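# Seat the loose edge protector on the bundle's ridge

## Task

Place the loose edge protector on top of the bundle so that its V-shaped fold straddles the bundle's ridge and its two ends line up with the ends of the bundle.

## Robot and tools

Robot: two arms, left_arm (carrying a left hand) and right_arm (carrying a right hand), each a six-joint arm ending in a five-motor-group, sixteen-motor hand. A camera stand stands behind them. Base poses in the scene frame: left_arm at (+0.035, +0.255, +0.038) m, quat_wxyz (+1.000, 0, 0, +0.006); right_arm at (-0.021, -0.267, +0.006) m, quat_wxyz (+1.000, 0, 0, -0.003).

Scene frame: origin at table-top height, halfway between the arms' nominal bases; +z up, +x out across the table, +y toward left_arm. Image left/right does not match arm names. Reported hand positions and orientations can be off by a few centimetres, more when reaching far.

Hand point axes (right hand): +z runs along straightened fingers toward the tips, +x across the palm away from the thumb, +y out through the back of the hand (the palm face is at y = -0.062 m). Knuckles sit at z = -0.017 m; straight fingertips reach 0.139 m beyond. A rigid mast near the wrist (x +0.05 to +0.10, z -0.16 to -0.11, up to y +0.06) can collide with things. On the left hand, the mirror, +x points toward the thumb, so the mast's x values flip sign. Fingertips carry rubber caps; the rest is hard plastic. The right arm's elbow droops under load, so command it a bit higher than you want it.

execute_actions(actions, cameras): actions is a list of up to 15 actions; each action is a table of 1 to 15 rows, one row per 1/30 s control step (15 steps per action, 0.5 s); a short table repeats its final row. Each row is one flat list of 48 numbers, all in [-1, 1], covering both arms even if one stays still, in this order:
1-6: left_arm dx, dy, dz, rx, ry, rz
7-22: left hand's sixteen motor goals
23-24: left current_limit, speed
25-30: right_arm dx, dy, dz, rx, ry, rz
31-46: right hand's sixteen motor goals
47-48: right current_limit, speed.

dx..rz are an offset, not a pose: measured along scene-frame axes from the arm's Hand target as it stood when the action began (rotation about that target's position). Every row within an action is measured from that same start, not from the row before; a new action starts from the updated target, so repeating an offset keeps moving. Scale: 1.0 equals 0.6 m for dx, dy, dz and 180 degrees for the rotation vector rx, ry, rz. A translation longer than 1.0 may be scaled down. Each step the controller limits orientation to within 40 degrees of the measured one, favours position over orientation, and may not arrive within one action. The hand often stops short of its target; an all-zero action re-requests it, and if still short, send the remaining gap as a new offset. To stop pressing on something, command the target back beyond the hand's current position.

Hand motor order (used in rows and in all hand results): index_mcp, index_abd, index_pip, index_dip, thumb_cmc, thumb_axl, thumb_mcp, thumb_ipl, middle_mcp, middle_abd, middle_pip, middle_dip, ring_mcp, ring_abd, ring_pip, ring_dip. Each is an absolute goal angle mapped linearly between stops (degrees at +1, at -1; value for straight): finger _mcp (-18, +128; +0.75), _abd (-60, +60; 0.00), _pip (-29, +108; +0.58), _dip (-21, +117; +0.70); thumb_cmc (-20, +120; +0.71), thumb_axl (-27, +140; +0.68), thumb_mcp (-69, +109; +0.23), thumb_ipl (-77, +108; +0.17). Going toward -1 curls fingers toward the palm, swings fingers away from the thumb, and brings the thumb round in front of the palm. Zero is a real goal: to keep a hand unchanged, resend its hand_goal, current_limit and speed. current_limit maps -1..+1 to 0..550 mA (min 11 mA); speed sets goal travel at (speed+1)/2 of 8.5 rad/s. Defaults +0.4 and -0.6; settings persist. Force only builds while the goal lies past the object's surface. A motor at 495 mA or more for 5 s net shuts off for 10 s and drops what it holds.

cameras: list of names (cam_head_left, cam_head_right, cam_high, cam_low, cam_left_wrist, cam_right_wrist, all 672x504), ["all"], or []; null/omitted gives all only with an empty actions list. Unknown names invalidate the call. An empty actions list returns the full state with images.

Results: end_effector_position (m) and end_effector_quat_wxyz in the scene frame; Hand target (next offsets start here); joint positions, velocities (may be summarised as within noise), torques (offset, scaled, noisy; numbers 3 and 4 wrap at ±28 N m); hand_goal, hand_measured, hand_current_ma (positive pushes toward -1), hand_state (moving, goal, blocked, overload); hand_current_limit, hand_speed; positions at some intermediate steps; temperatures. Joint friction can leave the hand several centimetres off target without any contact.

zoom_image(camera, region): enlarges [x0, y0, x1, y1] pixels (max 504x504) of that camera's most recent image; the camera must be in the latest returned images.

finished_scene(scene=1): ends the scene permanently; the protector must stay seated without the robot holding it.

Avoid: dropping the protector or releasing it while it moves, knocking anything off the table, hard impacts with the table or heavy fixed items, the two hands touching or squeezing each other, long holds at full stretch or pushing into unreachable poses (motors heat; at 100 °C the arm goes limp for 30-60 s). Objects may be nudged by outside pushes occasionally; recheck before finishing. Joint limits (rad): waist ±2.880, shoulder 0 to 3.142, elbow 0 to 3.019, wrist pitch -1.693 to 1.571, wrist yaw ±1.571, wrist roll ±2.094.

Each tool is called after "Call:" as name([rows], argument=value, ...), one row to a line, values as JSON.

## Session

Call:
execute_actions(actions=[])

Scene clock: 0.00 s.
left_arm: end_effector_position=(+0.6150, -0.1863, +0.3907) hand_goal=(+0.754, +0.000, +0.576, +0.696, +0.714, +0.678, +0.226, +0.168, +0.754, +0.000, +0.576, +0.696, +0.754, +0.000, +0.576, +0.696) hand_measured=(+0.754, +0.000, +0.576, +0.696, +0.714, +0.678, +0.226, +0.168, +0.754, +0.000, +0.576, +0.696, +0.754, +0.000, +0.576, +0.696) hand_current_ma=(+0, +0, +0, +0, +0, +0, +0, +0, +0, +0, +0, +0, +0, +0, +0, +0) hand_state=(goal, goal, goal, goal, goal, goal, goal, goal, goal, goal, goal, goal, goal, goal, goal, goal) hand_current_limit=0.40 hand_speed=-0.60 end_effector_quat_wxyz=(+0.580, +0.737, +0.126, +0.323) | right_arm: end_effector_position=(+0.1474, -0.4116, +0.2295) hand_goal=(+0.754, +0.000, +0.576, +0.696, +0.714, +0.678, +0.226, +0.168, +0.754, +0.000, +0.576, +0.696, +0.754, +0.000, +0.576, +0.696) hand_measured=(+0.754, +0.000, +0.576, +0.696, +0.714, +0.678, +0.226, +0.168, +0.754, +0.000, +0.576, +0.696, +0.754, +0.000, +0.576, +0.696) hand_current_ma=(+0, +0, +0, +0, +0, +0, +0, +0, +0, +0, +0, +0, +0, +0, +0, +0) hand_state=(goal, goal, goal, goal, goal, goal, goal, goal, goal, goal, goal, goal, goal, goal, goal, goal) hand_current_limit=0.40 hand_speed=-0.60 end_effector_quat_wxyz=(-0.321, +0.755, -0.566, +0.079)
Joint positions: left_arm=[-0.571 1.745 1.205 0.416 0.332 0.38] | right_arm=[-0.934 1.056 1.01 -1.568 -0.672 1.902]
Joint velocities: within noise
Joint torques (N m): no reading
Motor temperatures (°C): left_arm=[21 26 25 21 23 21] | right_arm=[26 23 21 20 22 25]
Heat: left arm: hottest shoulder 26 °C; right arm: hottest waist 26 °C.
Hand target: left_arm +0.6178, -0.1880, +0.4035; +0.587, +0.729, +0.122, +0.331 | right_arm +0.1514, -0.4170, +0.2376; -0.317, +0.758, -0.563, +0.091

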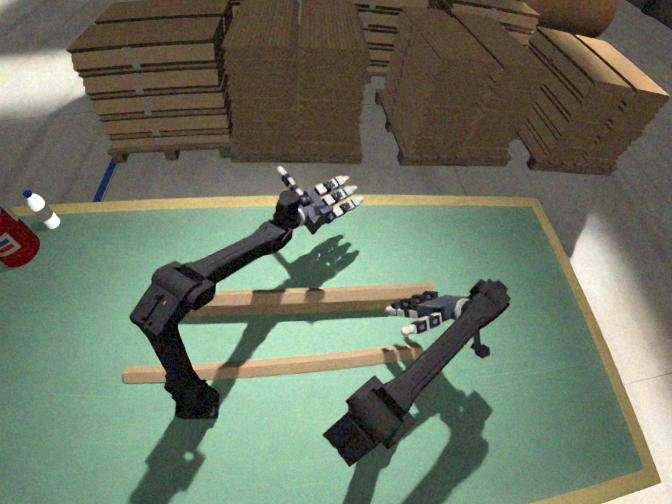

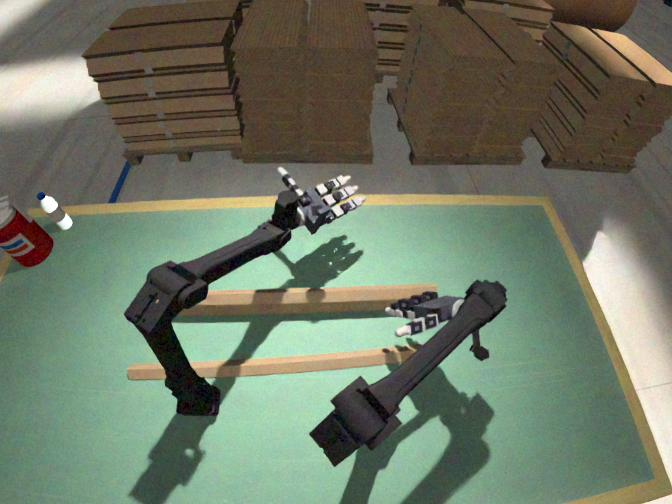

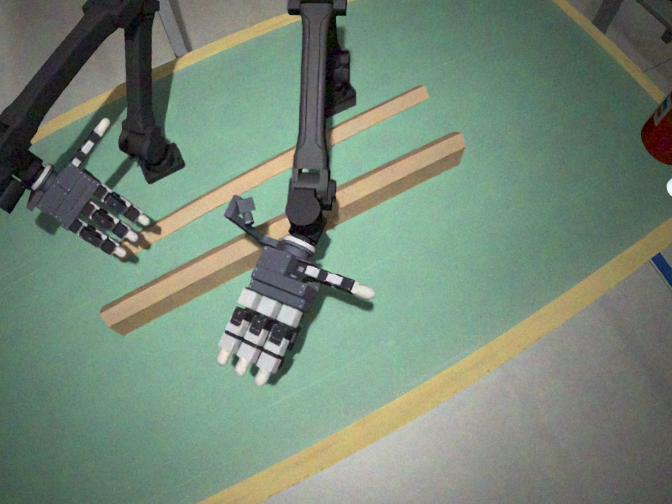

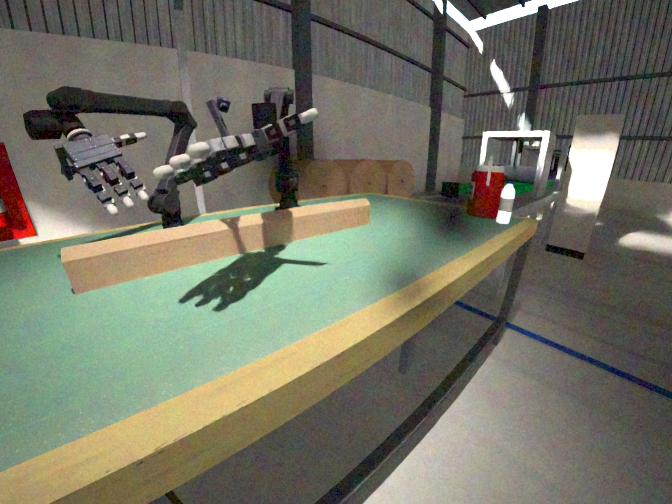

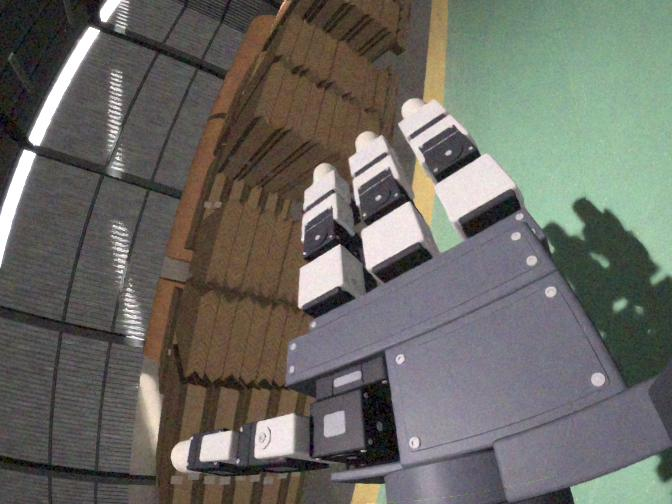

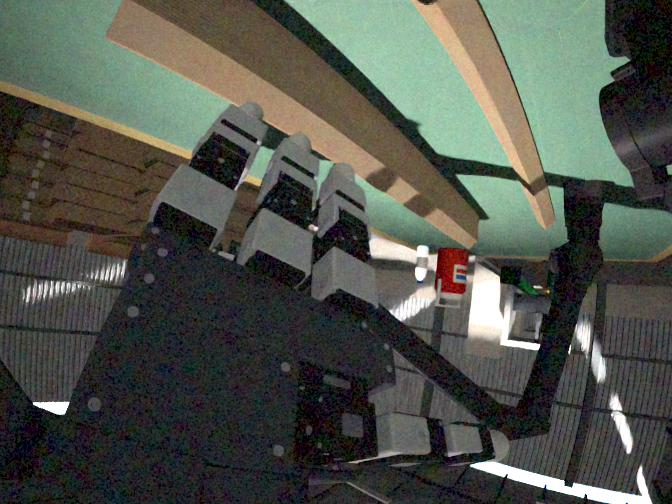

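Call:
zoom_image(camera="cam_high", region=[80, 60, 480, 350])

Call:
zoom_image(camera="cam_head_left", region=[100, 260, 460, 400])

Call:
zoom_image(camera="cam_right_wrist", region=[100, 0, 600, 260])

Call:
zoom_image(camera="cam_low", region=[40, 180, 400, 310])

Scaled by 1.260.

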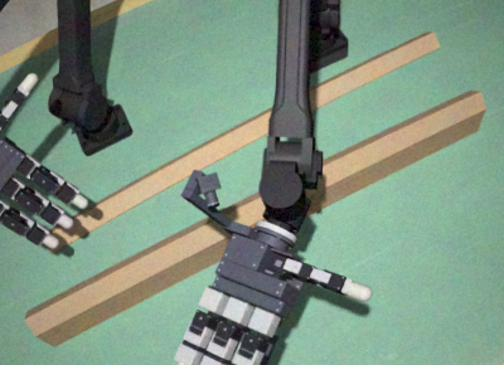

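Scaled by 1.400.

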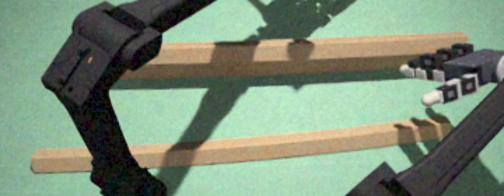

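Scaled by 1.008 from the camera's 672x504 image, which has a finer 960x720 frame.

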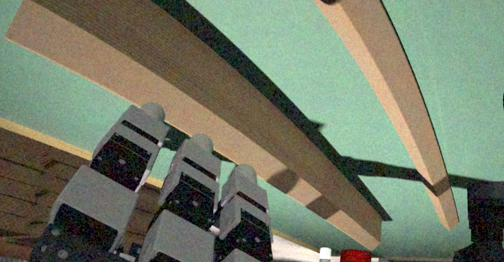

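Scaled by 1.400.

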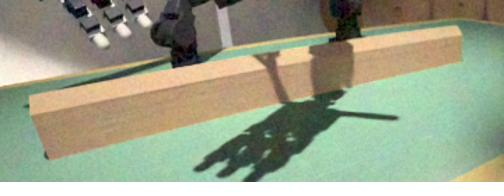

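Call:
zoom_image(camera="cam_high", region=[330, 60, 490, 180])

Call:
zoom_image(camera="cam_head_left", region=[110, 340, 250, 440])

Call:
zoom_image(camera="cam_low", region=[50, 190, 170, 300])

Call:
zoom_image(camera="cam_right_wrist", region=[400, 0, 600, 240])

Call:
zoom_image(camera="cam_right_wrist", region=[80, 0, 330, 180])

Call:
zoom_image(camera="cam_high", region=[90, 90, 320, 340])

Scaled by 3.150.

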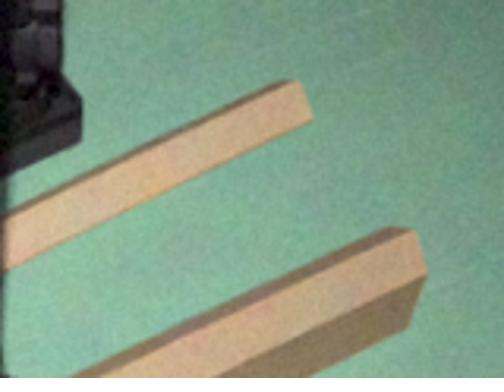

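Scaled by 3.600.

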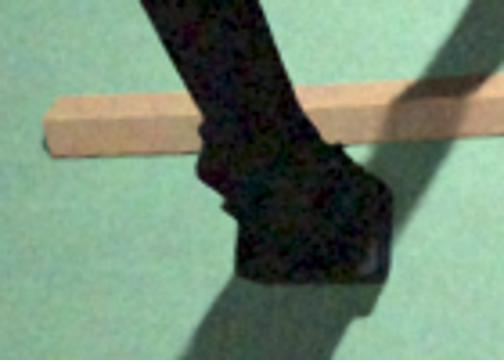

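Scaled by 4.200.

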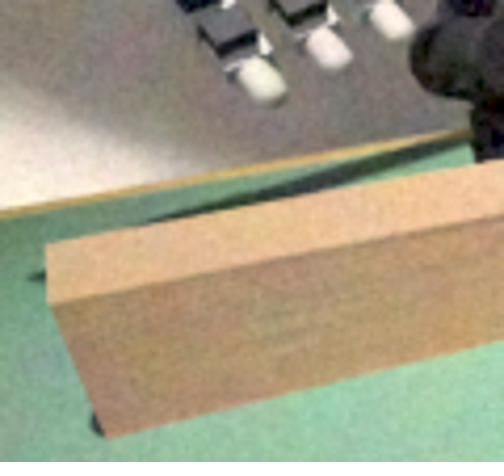

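Scaled by 2.100 from the camera's 672x504 image, which has a finer 960x720 frame.

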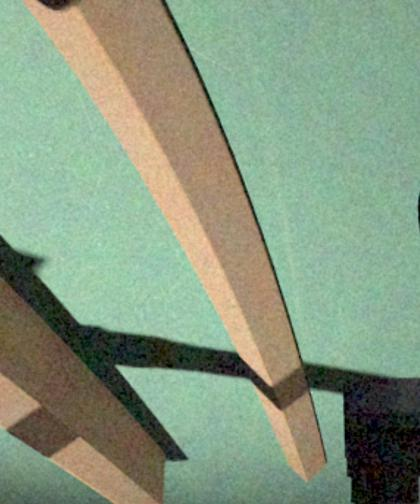

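Scaled by 2.016 from the camera's 672x504 image, which has a finer 960x720 frame.

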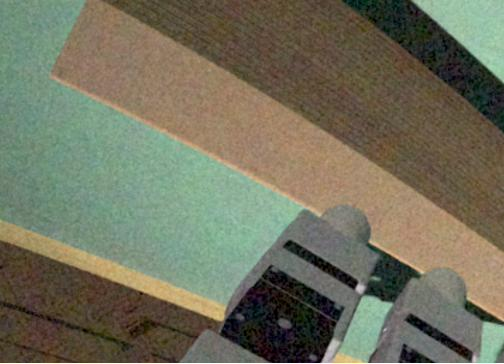

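Scaled by 2.016.

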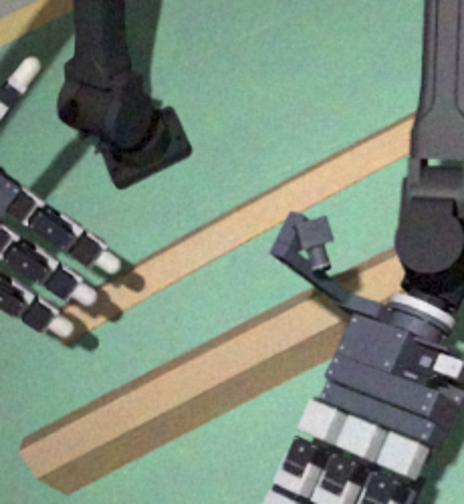

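Call:
execute_actions([
  [[-0.08,0.14,-0.01,0.035,0.044,0.014,-0.479,0,-0.81,0.406,0.714,0.678,0.226,0.168,0.754,0,0.576,-0.46,-0.479,0,-0.81,0.406,0.4,-0.6,0,0,0.08,-0.075,0.077,0.036,-0.479,0,-0.81,0.406,0.714,0.678,0.226,0.168,0.754,0,0.576,-0.46,-0.479,0,-0.81,0.406,0.4,-0.6]],
  [[-0.102,0.171,-0.019,0.0417,0.0533,0.0167,-0.479,0,-0.81,0.406,0.714,0.678,0.226,0.168,0.754,0,0.576,-0.46,-0.479,0,-0.81,0.406,0.4,-0.6,0.02,0,0.07,-0.075,0.077,0.036,-0.479,0,-0.81,0.406,0.714,0.678,0.226,0.168,0.754,0,0.576,-0.46,-0.479,0,-0.81,0.406,0.4,-0.6]],
  [[-0.102,0.171,-0.019,0.0417,0.0533,0.0167,-0.479,0,-0.81,0.406,0.714,0.678,0.226,0.168,0.754,0,0.576,-0.46,-0.479,0,-0.81,0.406,0.4,-0.6,0.02,-0.01,0,0,0,0.18,-0.479,0,-0.81,0.406,0.714,0.678,0.226,0.168,0.754,0,0.576,-0.46,-0.479,0,-0.81,0.406,0.4,-0.6]],
], cameras=["cam_high","cam_head_left"])

Scene clock: 131.17 s.
left_arm: end_effector_position=(+0.4425, +0.0987, +0.3660) hand_goal=(-0.478, +0.000, -0.810, +0.406, +0.714, +0.678, +0.226, +0.168, +0.754, +0.000, +0.576, -0.460, -0.478, +0.000, -0.810, +0.406) hand_measured=(-0.472, +0.000, -0.810, +0.408, +0.722, +0.678, +0.224, +0.168, +0.762, +0.000, +0.576, -0.456, -0.472, +0.000, -0.810, +0.408) hand_current_ma=(+21, +0, +0, +8, +32, -3, -7, -1, +37, +0, +2, +12, +26, +0, +1, +8) hand_state=(goal, goal, goal, goal, goal, goal, goal, goal, goal, goal, goal, goal, goal, goal, goal, goal) hand_current_limit=0.40 hand_speed=-0.60 end_effector_quat_wxyz=(+0.375, +0.869, +0.249, +0.206) | right_arm: end_effector_position=(+0.1783, -0.4214, +0.3239) hand_goal=(-0.478, +0.000, -0.810, +0.406, +0.714, +0.678, +0.226, +0.168, +0.754, +0.000, +0.576, -0.460, -0.478, +0.000, -0.810, +0.406) hand_measured=(-0.460, +0.000, -0.808, +0.408, +0.712, +0.678, +0.224, +0.168, +0.752, +0.000, +0.576, -0.456, -0.460, +0.000, -0.808, +0.408) hand_current_ma=(+8, +0, +0, +0, +0, +0, +0, +0, +0, +0, +0, +0, +9, +0, +0, +0) hand_state=(goal, goal, goal, goal, goal, goal, goal, goal, goal, goal, goal, goal, goal, goal, goal, goal) hand_current_limit=0.40 hand_speed=-0.60 end_effector_quat_wxyz=(+0.014, +0.968, -0.246, +0.048)
Joint positions: left_arm=[-0.099 0.909 0.786 -0.698 0.523 0.718] | right_arm=[-0.314 1.008 1.216 -1.682 0.022 1.748]
Joint torques (N m): left_arm=[-1.2 -4.19 11.56 1.57 0.38 0.06] | right_arm=[-0.38 -4.89 8.1 0.18 0.29 -0.23]
Motor temperatures (°C): left_arm=[21 30 34 21 22 21] | right_arm=[26 23 29 20 22 25]
Heat: left arm: hottest elbow 34 °C; right arm: hottest elbow 29 °C.
Hand target: left_arm +0.4475, +0.1012, +0.3751; +0.373, +0.870, +0.245, +0.211 | right_arm +0.1754, -0.4231, +0.3276; +0.001, +0.972, -0.236, +0.001
Off the commanded pose: left_arm 0.011 m, 1 deg | right_arm 0.005 m, 6 deg.
joint sent to its limit (right arm) — joint 4 (wrist pitch), lower limit. The joint targets are off in orientation, not in position.
Step readings (end_effector_position of left_arm | right_arm):
0: (+0.6150, -0.1863, +0.3907) | (+0.1474, -0.4116, +0.2295)
1: (+0.6150, -0.1860, +0.3913) | (+0.1462, -0.4123, +0.2290)
2: (+0.6144, -0.1837, +0.3890) | (+0.1419, -0.4152, +0.2286)
4: (+0.6034, -0.1717, +0.3809) | (+0.1338, -0.4193, +0.2315)
8: (+0.5807, -0.1353, +0.3831) | (+0.1418, -0.4133, +0.2505)
15: (+0.5733, -0.1031, +0.4220) | (+0.1426, -0.4128, +0.2653)
16: (+0.5719, -0.1025, +0.4214) | (+0.1413, -0.4133, +0.2658)
17: (+0.5693, -0.0989, +0.4168) | (+0.1372, -0.4169, +0.2681)
19: (+0.5524, -0.0844, +0.3972) | (+0.1359, -0.4215, +0.2782)
23: (+0.5256, -0.0368, +0.3775) | (+0.1532, -0.4154, +0.2988)
30: (+0.5123, -0.0010, +0.4005) | (+0.1549, -0.4159, +0.3075)
31: (+0.5104, -0.0009, +0.3995) | (+0.1549, -0.4163, +0.3077)
32: (+0.5073, +0.0018, +0.3952) | (+0.1553, -0.4182, +0.3086)
34: (+0.4936, +0.0178, +0.3820) | (+0.1603, -0.4203, +0.3113)
38: (+0.4697, +0.0700, +0.3752) | (+0.1732, -0.4147, +0.3168)
45: (+0.4487, +0.1005, +0.3748) | (+0.1758, -0.4190, +0.3236)
Images, in order (width x height): cam_head_left 672x504, cam_high 672x504.

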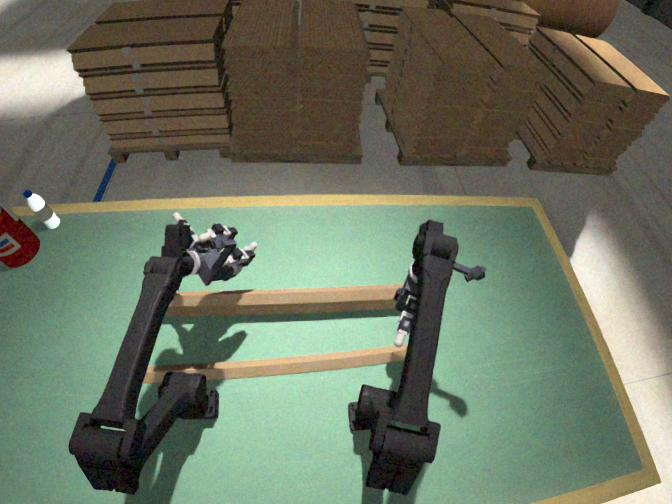

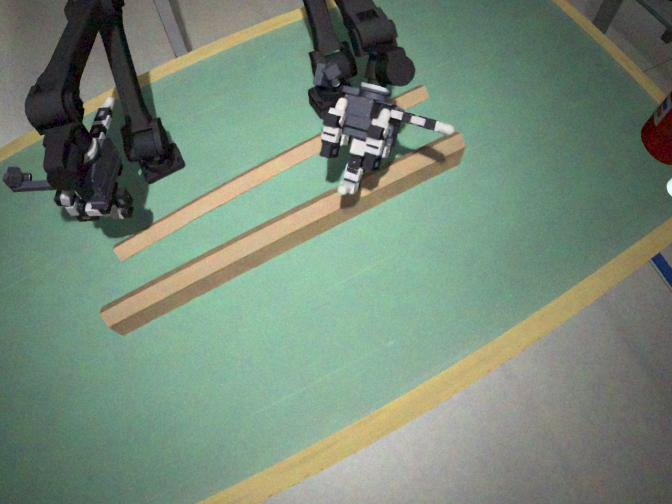

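Call:
execute_actions([
  [[-0.108,0.181,-0.023,0.0435,0.0557,0.0176,-0.479,0,-0.81,0.406,0.714,0.678,0.226,0.168,0.754,0,0.576,-0.46,-0.479,0,-0.81,0.406,0.4,-0.6,0.023,-0.017,-0.015,0,0,0.19,-0.479,0,-0.81,0.406,0.714,0.678,0.226,0.168,0.754,0,0.576,-0.46,-0.479,0,-0.81,0.406,0.4,-0.6]],
  [[-0.108,0.181,-0.023,0.0435,0.0557,0.0176,-0.479,0,-0.81,0.406,0.714,0.678,0.226,0.168,0.754,0,0.576,-0.46,-0.479,0,-0.81,0.406,0.4,-0.6,0.023,-0.017,-0.015,0,0,0.19,-0.479,0,-0.81,0.406,0.714,0.678,0.226,0.168,0.754,0,0.576,-0.46,-0.479,0,-0.81,0.406,0.4,-0.6]],
  [[-0.108,0.181,-0.023,0.0435,0.0557,0.0176,-0.479,0,-0.81,0.406,0.714,0.678,0.226,0.168,0.754,0,0.576,-0.46,-0.479,0,-0.81,0.406,0.4,-0.6,0.023,-0.017,-0.015,0,0,0.2,-0.479,0,-0.81,0.406,0.714,0.678,0.226,0.168,0.754,0,0.576,-0.46,-0.479,0,-0.81,0.406,0.4,-0.6]],
  [[-0.108,0.181,-0.023,0.0435,0.0557,0.0176,-0.479,0,-0.81,0.406,0.714,0.678,0.226,0.168,0.754,0,0.576,-0.46,-0.479,0,-0.81,0.406,0.4,-0.6,0.023,-0.017,-0.015,0,0,0.2,-0.479,0,-0.81,0.406,0.714,0.678,0.226,0.168,0.754,0,0.576,-0.46,-0.479,0,-0.81,0.406,0.4,-0.6]],
  [[0,0,0,0,0,0,-0.479,0,-0.81,0.406,0.714,0.678,0.226,0.168,0.754,0,0.576,-0.46,-0.479,0,-0.81,0.406,0.4,-0.6,0.023,-0.017,-0.015,0,0,0.2,-0.479,0,-0.81,0.406,0.714,0.678,0.226,0.168,0.754,0,0.576,-0.46,-0.479,0,-0.81,0.406,0.4,-0.6]],
], cameras=["all"])

Scene clock: 141.30 s.
left_arm: end_effector_position=(+0.1850, +0.5210, +0.3025) hand_goal=(-0.478, +0.000, -0.810, +0.406, +0.714, +0.678, +0.226, +0.168, +0.754, +0.000, +0.576, -0.460, -0.478, +0.000, -0.810, +0.406) hand_measured=(-0.472, +0.000, -0.810, +0.408, +0.714, +0.678, +0.224, +0.168, +0.754, +0.000, +0.576, -0.456, -0.470, +0.000, -0.810, +0.408) hand_current_ma=(+26, +0, +0, +8, +3, -3, -14, -1, -1, +0, +2, +12, +29, +0, +1, +8) hand_state=(goal, goal, goal, goal, goal, goal, goal, goal, goal, goal, goal, goal, goal, goal, goal, goal) hand_current_limit=0.40 hand_speed=-0.60 end_effector_quat_wxyz=(+0.018, +0.917, +0.397, -0.020) | right_arm: end_effector_position=(+0.2348, -0.4599, +0.2605) hand_goal=(-0.478, +0.000, -0.810, +0.406, +0.714, +0.678, +0.226, +0.168, +0.754, +0.000, +0.576, -0.460, -0.478, +0.000, -0.810, +0.406) hand_measured=(-0.462, +0.000, -0.808, +0.408, +0.714, +0.678, +0.224, +0.168, +0.752, +0.000, +0.576, -0.456, -0.462, +0.000, -0.808, +0.408) hand_current_ma=(+7, +0, +0, +0, +0, +0, +0, +0, +0, +0, +0, +0, +8, +0, +0, +0) hand_state=(goal, goal, goal, goal, goal, goal, goal, goal, goal, goal, goal, goal, goal, goal, goal, goal) hand_current_limit=0.40 hand_speed=-0.60 end_effector_quat_wxyz=(-0.026, +0.275, +0.961, +0.010)
Joint positions: left_arm=[1.322 1.199 1.207 -1.633 -0.01 2.089] | right_arm=[-0.908 1.202 1.186 -1.608 0.014 -1.927]
Joint torques (N m): left_arm=[-2.61 -7.53 12.75 0.49 -0.03 0] | right_arm=[-0.67 -6.71 12.18 0.47 -0.36 -0.16]
Heat: left arm: hottest elbow 33 °C; right arm: hottest elbow 29 °C.
Hand target: left_arm +0.1883, +0.5356, +0.3198; +0.000, +0.924, +0.383, -0.001 | right_arm +0.2444, -0.4741, +0.2825; -0.001, +0.267, +0.964, +0.001
Off the commanded pose: left_arm 0.023 m, 4 deg | right_arm 0.028 m, 3 deg.
joint sent to its limit (left arm) — joint 6 (wrist roll), upper limit. The joint targets still meet the commanded pose.
Step readings (end_effector_position of left_arm | right_arm):
0: (+0.4424, +0.0987, +0.3660) | (+0.1783, -0.4214, +0.3239)
1: (+0.4420, +0.0996, +0.3648) | (+0.1786, -0.4219, +0.3241)
2: (+0.4387, +0.1025, +0.3611) | (+0.1800, -0.4238, +0.3243)
4: (+0.4282, +0.1247, +0.3515) | (+0.1824, -0.4267, +0.3231)
8: (+0.4057, +0.1801, +0.3482) | (+0.1851, -0.4259, +0.3190)
15: (+0.3798, +0.2079, +0.3331) | (+0.1899, -0.4299, +0.3238)
16: (+0.3782, +0.2092, +0.3314) | (+0.1907, -0.4309, +0.3237)
17: (+0.3746, +0.2135, +0.3285) | (+0.1922, -0.4326, +0.3229)
19: (+0.3625, +0.2374, +0.3202) | (+0.1937, -0.4348, +0.3180)
23: (+0.3368, +0.2898, +0.3153) | (+0.1949, -0.4364, +0.3095)
30: (+0.3191, +0.3161, +0.3272) | (+0.1994, -0.4441, +0.3141)
31: (+0.3174, +0.3179, +0.3262) | (+0.2004, -0.4449, +0.3141)
32: (+0.3124, +0.3228, +0.3221) | (+0.2021, -0.4466, +0.3139)
34: (+0.2963, +0.3474, +0.3132) | (+0.2037, -0.4508, +0.3118)
38: (+0.2672, +0.3999, +0.3098) | (+0.2049, -0.4568, +0.3043)
45: (+0.2536, +0.4210, +0.3128) | (+0.2081, -0.4583, +0.3010)
46: (+0.2517, +0.4216, +0.3120) | (+0.2086, -0.4584, +0.3000)
47: (+0.2459, +0.4256, +0.3097) | (+0.2088, -0.4593, +0.2981)
49: (+0.2274, +0.4478, +0.3058) | (+0.2086, -0.4621, +0.2919)
53: (+0.1963, +0.5008, +0.3049) | (+0.2091, -0.4655, +0.2710)
60: (+0.1853, +0.5204, +0.2993) | (+0.2143, -0.4601, +0.2585)
61: (+0.1852, +0.5202, +0.2994) | (+0.2152, -0.4594, +0.2598)
62: (+0.1852, +0.5204, +0.3001) | (+0.2154, -0.4594, +0.2607)
64: (+0.1852, +0.5208, +0.3013) | (+0.2180, -0.4625, +0.2623)
68: (+0.1852, +0.5213, +0.3025) | (+0.2304, -0.4725, +0.2618)
75: (+0.1851, +0.5211, +0.3025) | (+0.2365, -0.4657, +0.2549)

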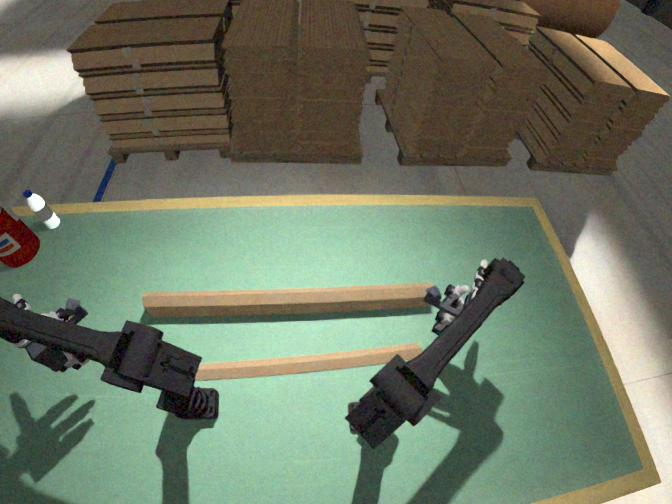

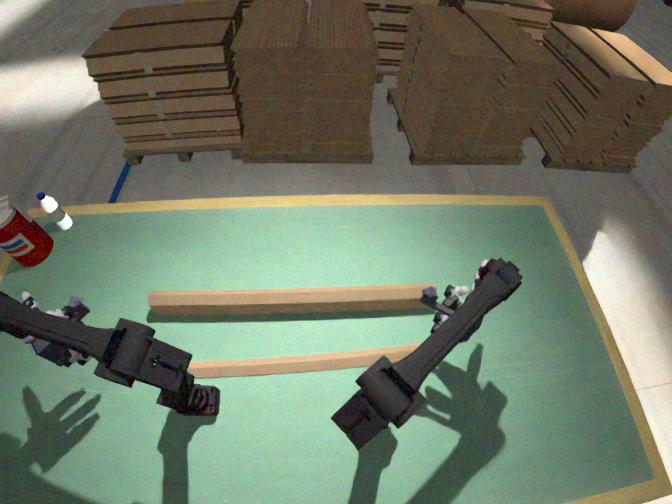

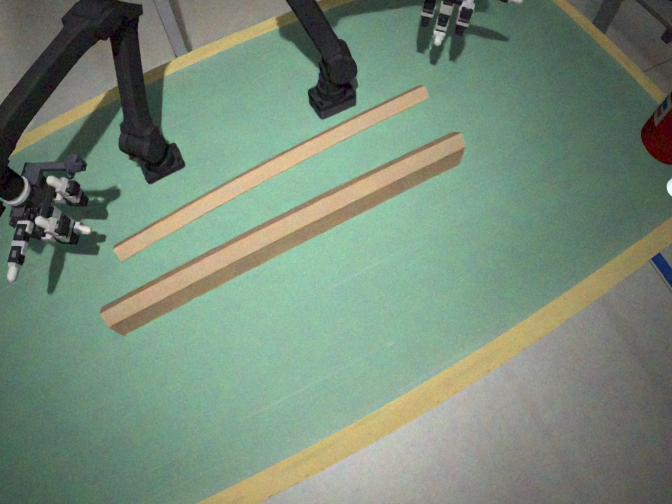

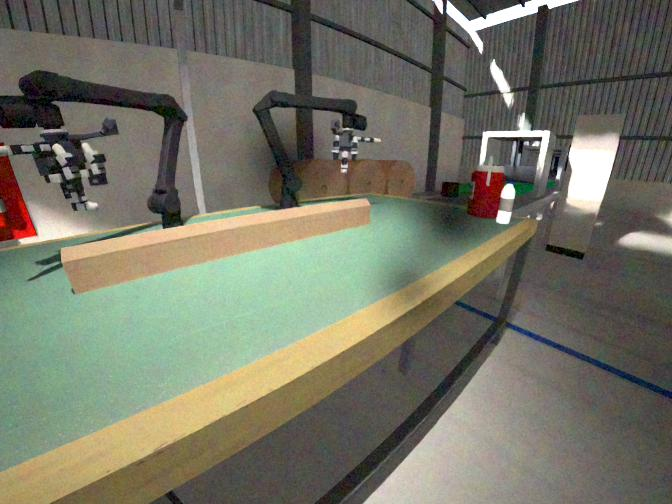

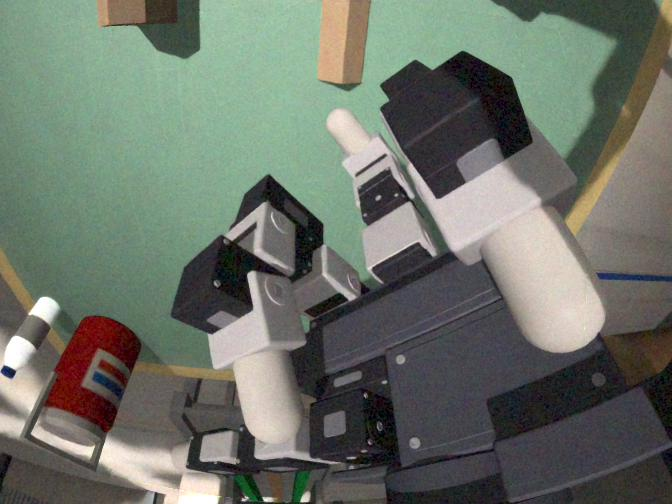

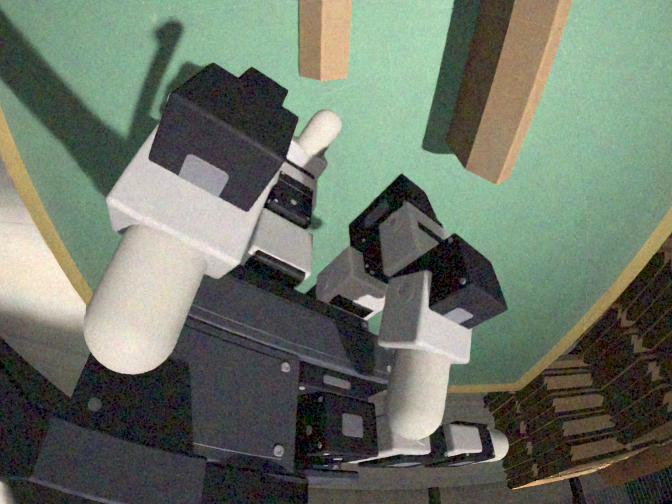

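Call:
execute_actions([
  [[-0.032,-0.122,0,0,0,0,-0.479,0,-0.81,0.406,0.714,0.678,0.226,0.168,0.754,0,0.576,0.696,-0.479,0,-0.81,0.406,0.4,-0.6,-0.075,0.137,0.02,0,0,0,-0.479,0,-0.81,0.406,0.714,0.678,0.226,0.168,0.754,0,0.576,0.696,-0.479,0,-0.81,0.406,0.4,-0.6]],
  [[-0.032,-0.122,0,0,0,0,-0.479,0,-0.81,0.406,0.714,0.678,0.226,0.168,0.754,0,0.576,0.696,-0.479,0,-0.81,0.406,0.4,-0.6,-0.075,0.137,0.02,0,0,0,-0.479,0,-0.81,0.406,0.714,0.678,0.226,0.168,0.754,0,0.576,0.696,-0.479,0,-0.81,0.406,0.4,-0.6]],
  [[0,0,-0.12,0,0,0,-0.479,0,-0.81,0.406,0.714,0.678,0.226,0.168,0.754,0,0.576,0.696,-0.479,0,-0.81,0.406,0.4,-0.6,0,0,-0.11,0,0,0,-0.479,0,-0.81,0.406,0.714,0.678,0.226,0.168,0.754,0,0.576,0.696,-0.479,0,-0.81,0.406,0.4,-0.6]],
  [[0,0,-0.1,0,0,0,-0.479,0,-0.81,0.406,0.714,0.678,0.226,0.168,0.754,0,0.576,0.696,-0.479,0,-0.81,0.406,0.4,-0.6,0,0,-0.1,0,0,0,-0.479,0,-0.81,0.406,0.714,0.678,0.226,0.168,0.754,0,0.576,0.696,-0.479,0,-0.81,0.406,0.4,-0.6]],
], cameras=["all"])

Scene clock: 159.30 s.
left_arm: end_effector_position=(+0.1505, +0.3901, +0.1933) hand_goal=(-0.478, +0.000, -0.810, +0.406, +0.714, +0.678, +0.226, +0.168, +0.754, +0.000, +0.576, +0.696, -0.478, +0.000, -0.810, +0.406) hand_measured=(-0.472, +0.000, -0.810, +0.408, +0.716, +0.678, +0.222, +0.168, +0.754, +0.000, +0.576, +0.694, -0.470, +0.000, -0.810, +0.408) hand_current_ma=(+26, +0, +0, +8, +3, -3, -15, -1, -1, +0, +2, -10, +30, +0, +1, +8) hand_state=(goal, goal, goal, goal, goal, goal, goal, goal, goal, goal, goal, goal, goal, goal, goal, goal) hand_current_limit=0.40 hand_speed=-0.60 end_effector_quat_wxyz=(-0.011, +0.918, +0.396, -0.008) | right_arm: end_effector_position=(+0.1522, -0.3089, +0.1854) hand_goal=(-0.478, +0.000, -0.810, +0.406, +0.714, +0.678, +0.226, +0.168, +0.754, +0.000, +0.576, +0.696, -0.478, +0.000, -0.810, +0.406) hand_measured=(-0.466, +0.000, -0.808, +0.408, +0.714, +0.678, +0.222, +0.168, +0.754, +0.000, +0.576, +0.694, -0.464, +0.000, -0.808, +0.408) hand_current_ma=(+4, +0, +0, +0, +0, +0, -1, +0, +0, +0, +0, +0, +5, +0, +0, +0) hand_state=(goal, goal, goal, goal, goal, goal, goal, goal, goal, goal, goal, goal, goal, goal, goal, goal) hand_current_limit=0.40 hand_speed=-0.60 end_effector_quat_wxyz=(+0.001, +0.263, +0.965, +0.002)
Joint positions: left_arm=[1.322 0.775 0.673 -1.46 -0.027 2.092] | right_arm=[-0.75 0.679 0.692 -1.585 -0.005 -1.795]
Joint torques (N m): left_arm=[-2.49 -0.56 7.08 0.85 0.12 -0.03] | right_arm=[0.85 -0.5 7.13 0.96 -0.11 0.12]
Heat: left arm: hottest elbow 33 °C; right arm: hottest elbow 31 °C.
Hand target: left_arm +0.1499, +0.3891, +0.1877; +0.000, +0.924, +0.383, -0.001 | right_arm +0.1543, -0.3096, +0.1805; -0.001, +0.267, +0.964, +0.001
Off the commanded pose: left_arm 0.006 m, 2 deg | right_arm 0.005 m, 0 deg.
joint sent to its limit (left arm) — joint 6 (wrist roll), upper limit. The joint targets still meet the commanded pose.
Step readings (end_effector_position of left_arm | right_arm):
0: (+0.1850, +0.5210, +0.3025) | (+0.2348, -0.4598, +0.2605)
1: (+0.1850, +0.5210, +0.3026) | (+0.2348, -0.4597, +0.2608)
2: (+0.1849, +0.5203, +0.3035) | (+0.2343, -0.4582, +0.2628)
4: (+0.1830, +0.5124, +0.3056) | (+0.2302, -0.4497, +0.2674)
8: (+0.1761, +0.4838, +0.3155) | (+0.2110, -0.4151, +0.2867)
15: (+0.1720, +0.4676, +0.3282) | (+0.2000, -0.3967, +0.3049)
16: (+0.1717, +0.4669, +0.3270) | (+0.1999, -0.3960, +0.3037)
17: (+0.1710, +0.4639, +0.3244) | (+0.1989, -0.3914, +0.3010)
19: (+0.1678, +0.4493, +0.3151) | (+0.1924, -0.3756, +0.2934)
23: (+0.1602, +0.4164, +0.3105) | (+0.1713, -0.3353, +0.2943)
30: (+0.1550, +0.3951, +0.3263) | (+0.1560, -0.3138, +0.3145)
31: (+0.1546, +0.3942, +0.3256) | (+0.1557, -0.3134, +0.3137)
32: (+0.1539, +0.3929, +0.3222) | (+0.1550, -0.3132, +0.3093)
34: (+0.1517, +0.3880, +0.3036) | (+0.1521, -0.3121, +0.2922)
38: (+0.1489, +0.3808, +0.2648) | (+0.1491, -0.3084, +0.2541)
45: (+0.1507, +0.3881, +0.2521) | (+0.1544, -0.3111, +0.2427)
46: (+0.1508, +0.3885, +0.2512) | (+0.1544, -0.3111, +0.2422)
47: (+0.1511, +0.3898, +0.2479) | (+0.1543, -0.3113, +0.2390)
49: (+0.1508, +0.3902, +0.2318) | (+0.1532, -0.3112, +0.2255)
53: (+0.1488, +0.3829, +0.2015) | (+0.1467, -0.3058, +0.1930)
60: (+0.1502, +0.3888, +0.1936) | (+0.1510, -0.3080, +0.1856)

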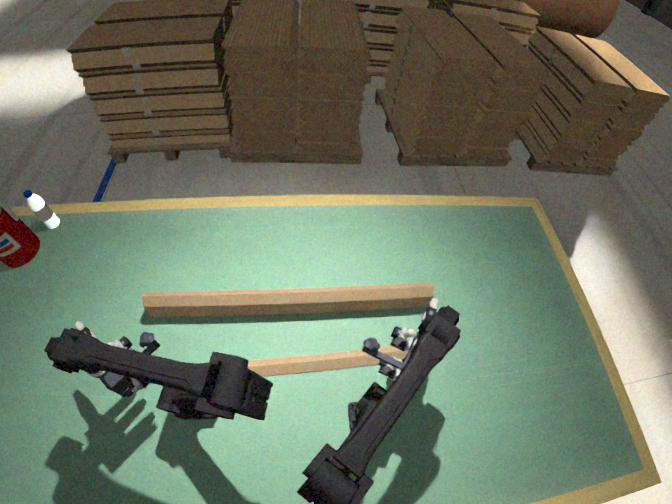

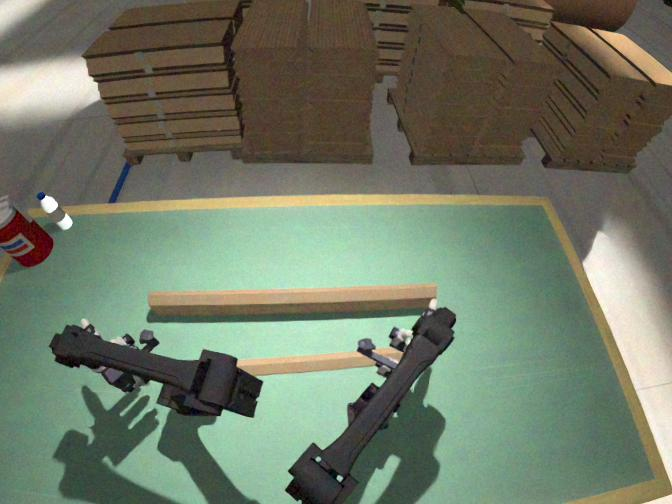

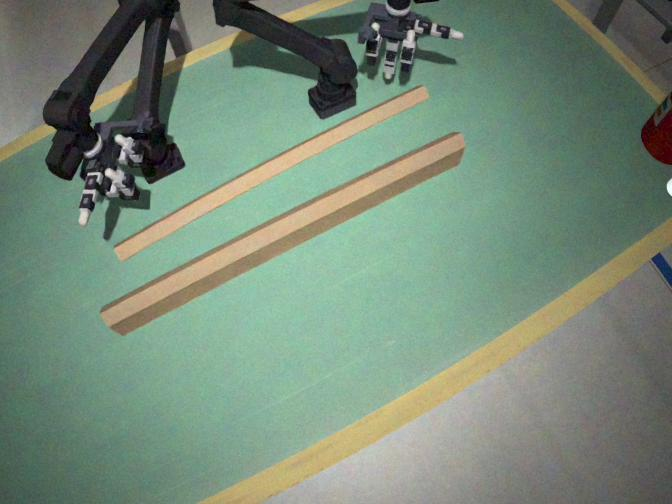

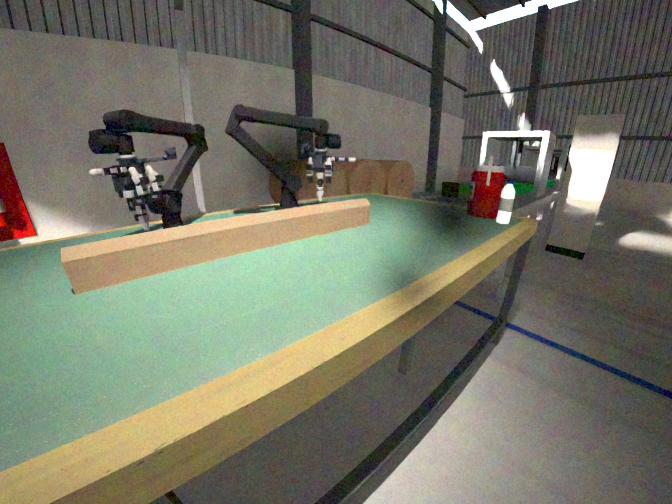

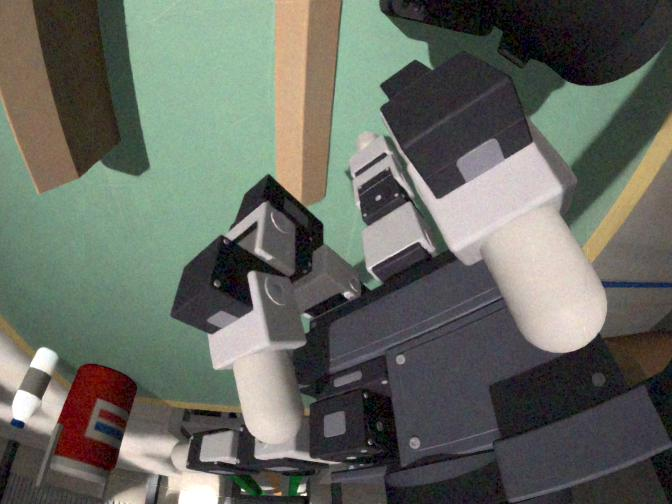

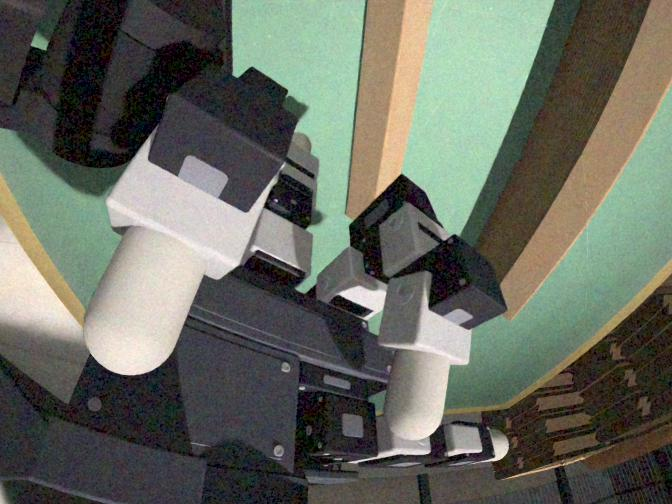

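Call:
execute_actions([
  [[0,0,-0.05,0,0,0,-0.479,0,-0.81,0.406,0.714,0.678,0.226,0.168,0.754,0,0.576,0.696,-0.479,0,-0.81,0.406,0.4,-0.6,0,0,-0.05,0,0,0,-0.479,0,-0.81,0.406,0.714,0.678,0.226,0.168,0.754,0,0.576,0.696,-0.479,0,-0.81,0.406,0.4,-0.6]],
  [[0,0,-0.045,0,0,0,-0.479,0,-0.81,0.406,0.714,0.678,0.226,0.168,0.754,0,0.576,0.696,-0.479,0,-0.81,0.406,0.4,-0.6,0,0,-0.04,0,0,0,-0.479,0,-0.81,0.406,0.714,0.678,0.226,0.168,0.754,0,0.576,0.696,-0.479,0,-0.81,0.406,0.4,-0.6]],
  [[0.05,0,0,0,0,0,-0.479,0,-0.81,0.406,0.714,0.678,0.226,0.168,0.754,0,0.576,0.696,-0.479,0,-0.81,0.406,0.4,-0.6,0.05,0,0,0,0,0,-0.479,0,-0.81,0.406,0.714,0.678,0.226,0.168,0.754,0,0.576,0.696,-0.479,0,-0.81,0.406,0.4,-0.6]],
], cameras=["all"])

Scene clock: 164.70 s.
left_arm: end_effector_position=(+0.1753, +0.3853, +0.1324) hand_goal=(-0.478, +0.000, -0.810, +0.406, +0.714, +0.678, +0.226, +0.168, +0.754, +0.000, +0.576, +0.696, -0.478, +0.000, -0.810, +0.406) hand_measured=(-0.472, +0.000, -0.810, +0.408, +0.714, +0.678, +0.222, +0.168, +0.762, -0.014, +0.580, +0.696, -0.470, +0.000, -0.810, +0.408) hand_current_ma=(+26, +0, +0, +8, +3, -3, -15, -1, +37, -51, +13, -2, +30, +0, +1, +8) hand_state=(goal, goal, goal, goal, goal, goal, goal, goal, goal, goal, goal, goal, goal, goal, goal, goal) hand_current_limit=0.40 hand_speed=-0.60 end_effector_quat_wxyz=(+0.002, +0.923, +0.384, -0.004) | right_arm: end_effector_position=(+0.1724, -0.3033, +0.1231) hand_goal=(-0.478, +0.000, -0.810, +0.406, +0.714, +0.678, +0.226, +0.168, +0.754, +0.000, +0.576, +0.696, -0.478, +0.000, -0.810, +0.406) hand_measured=(-0.466, +0.000, -0.808, +0.408, +0.714, +0.678, +0.222, +0.168, +0.766, -0.022, +0.586, +0.700, -0.464, +0.000, -0.808, +0.408) hand_current_ma=(+4, +0, +0, +0, +0, +0, -1, +0, +5, -9, +2, +0, +5, +0, +0, +0) hand_state=(goal, goal, goal, goal, goal, goal, goal, goal, goal, blocked, goal, goal, goal, goal, goal, goal) hand_current_limit=0.40 hand_speed=-0.60 end_effector_quat_wxyz=(-0.013, +0.263, +0.965, +0.006)
Joint positions: left_arm=[1.204 0.855 0.538 -1.262 -0.003 2.001] | right_arm=[-0.637 0.768 0.563 -1.395 -0.002 -1.681]
Joint torques (N m): left_arm=[-3.25 -0.5 7.95 1.25 0.14 -0.18] | right_arm=[0.91 -0.32 8.84 1.46 -0.25 0.1]
Heat: left arm: hottest elbow 33 °C; right arm: hottest elbow 30 °C.
Hand target: left_arm +0.1799, +0.3892, +0.1308; +0.000, +0.924, +0.383, -0.001 | right_arm +0.1843, -0.3097, +0.1266; -0.001, +0.267, +0.964, +0.001
Off the commanded pose: left_arm 0.006 m, 0 deg | right_arm 0.014 m, 2 deg.
Step readings (end_effector_position of left_arm | right_arm):
0: (+0.1506, +0.3902, +0.1933) | (+0.1523, -0.3089, +0.1854)
1: (+0.1505, +0.3901, +0.1929) | (+0.1523, -0.3090, +0.1851)
2: (+0.1507, +0.3909, +0.1911) | (+0.1529, -0.3095, +0.1837)
4: (+0.1508, +0.3913, +0.1830) | (+0.1538, -0.3103, +0.1761)
8: (+0.1498, +0.3869, +0.1673) | (+0.1507, -0.3075, +0.1598)
15: (+0.1505, +0.3901, +0.1631) | (+0.1525, -0.3092, +0.1559)
16: (+0.1506, +0.3903, +0.1627) | (+0.1527, -0.3093, +0.1557)
17: (+0.1508, +0.3912, +0.1613) | (+0.1531, -0.3098, +0.1546)
19: (+0.1509, +0.3918, +0.1542) | (+0.1540, -0.3106, +0.1486)
23: (+0.1500, +0.3878, +0.1404) | (+0.1515, -0.3082, +0.1357)
30: (+0.1506, +0.3904, +0.1359) | (+0.1529, -0.3095, +0.1321)
31: (+0.1510, +0.3907, +0.1360) | (+0.1533, -0.3097, +0.1319)
32: (+0.1523, +0.3907, +0.1360) | (+0.1546, -0.3097, +0.1314)
34: (+0.1591, +0.3890, +0.1355) | (+0.1599, -0.3076, +0.1290)
38: (+0.1714, +0.3841, +0.1332) | (+0.1682, -0.3025, +0.1236)
45: (+0.1748, +0.3845, +0.1324) | (+0.1717, -0.3028, +0.1232)

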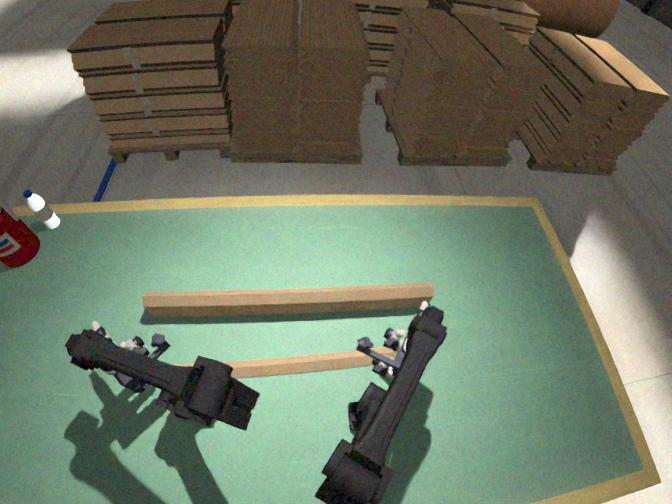

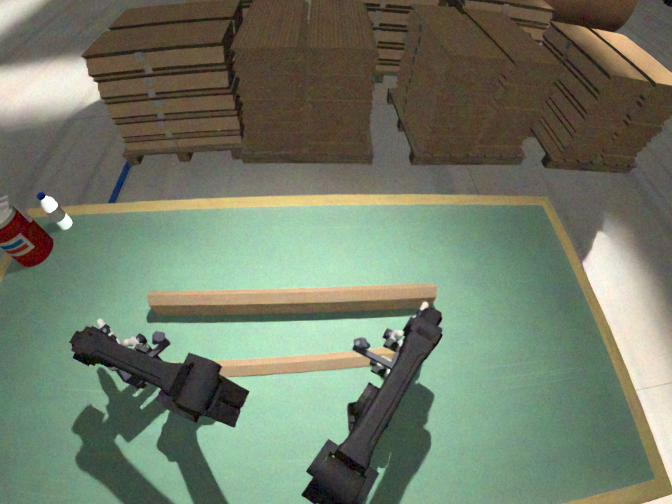

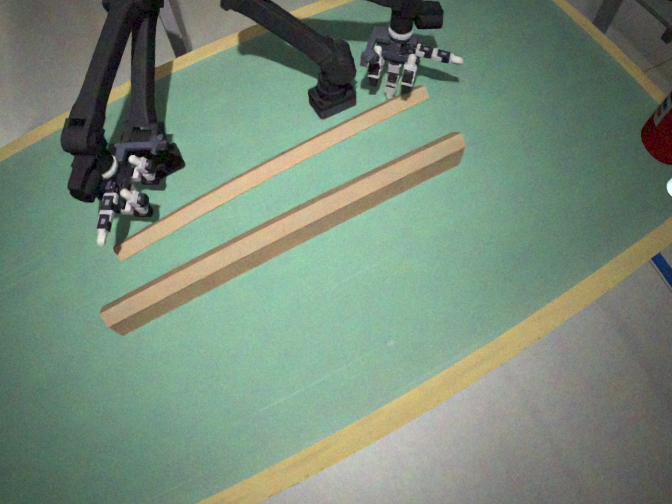

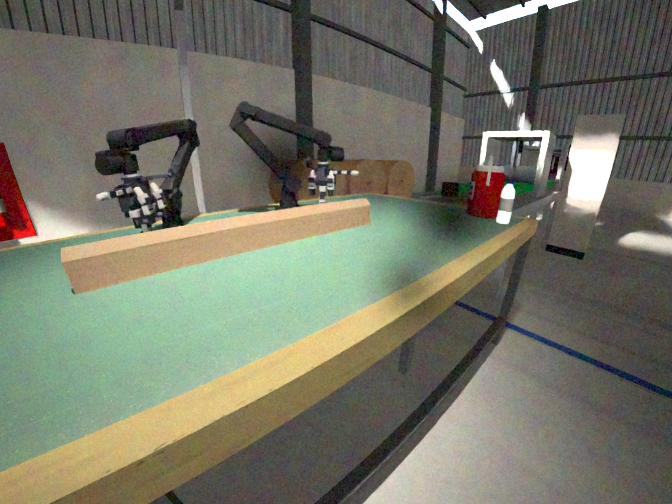

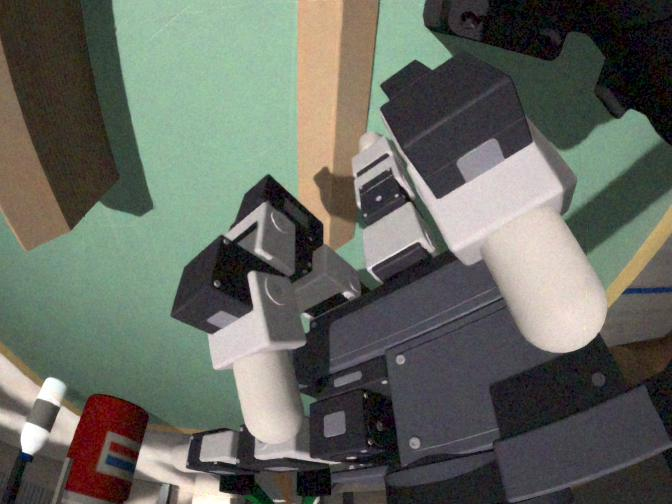

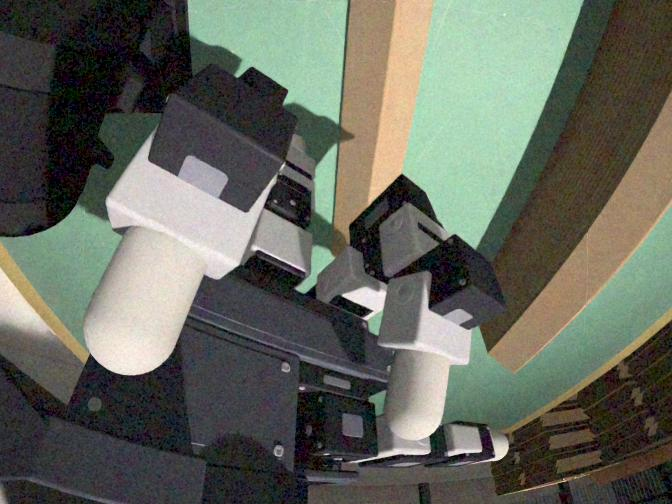

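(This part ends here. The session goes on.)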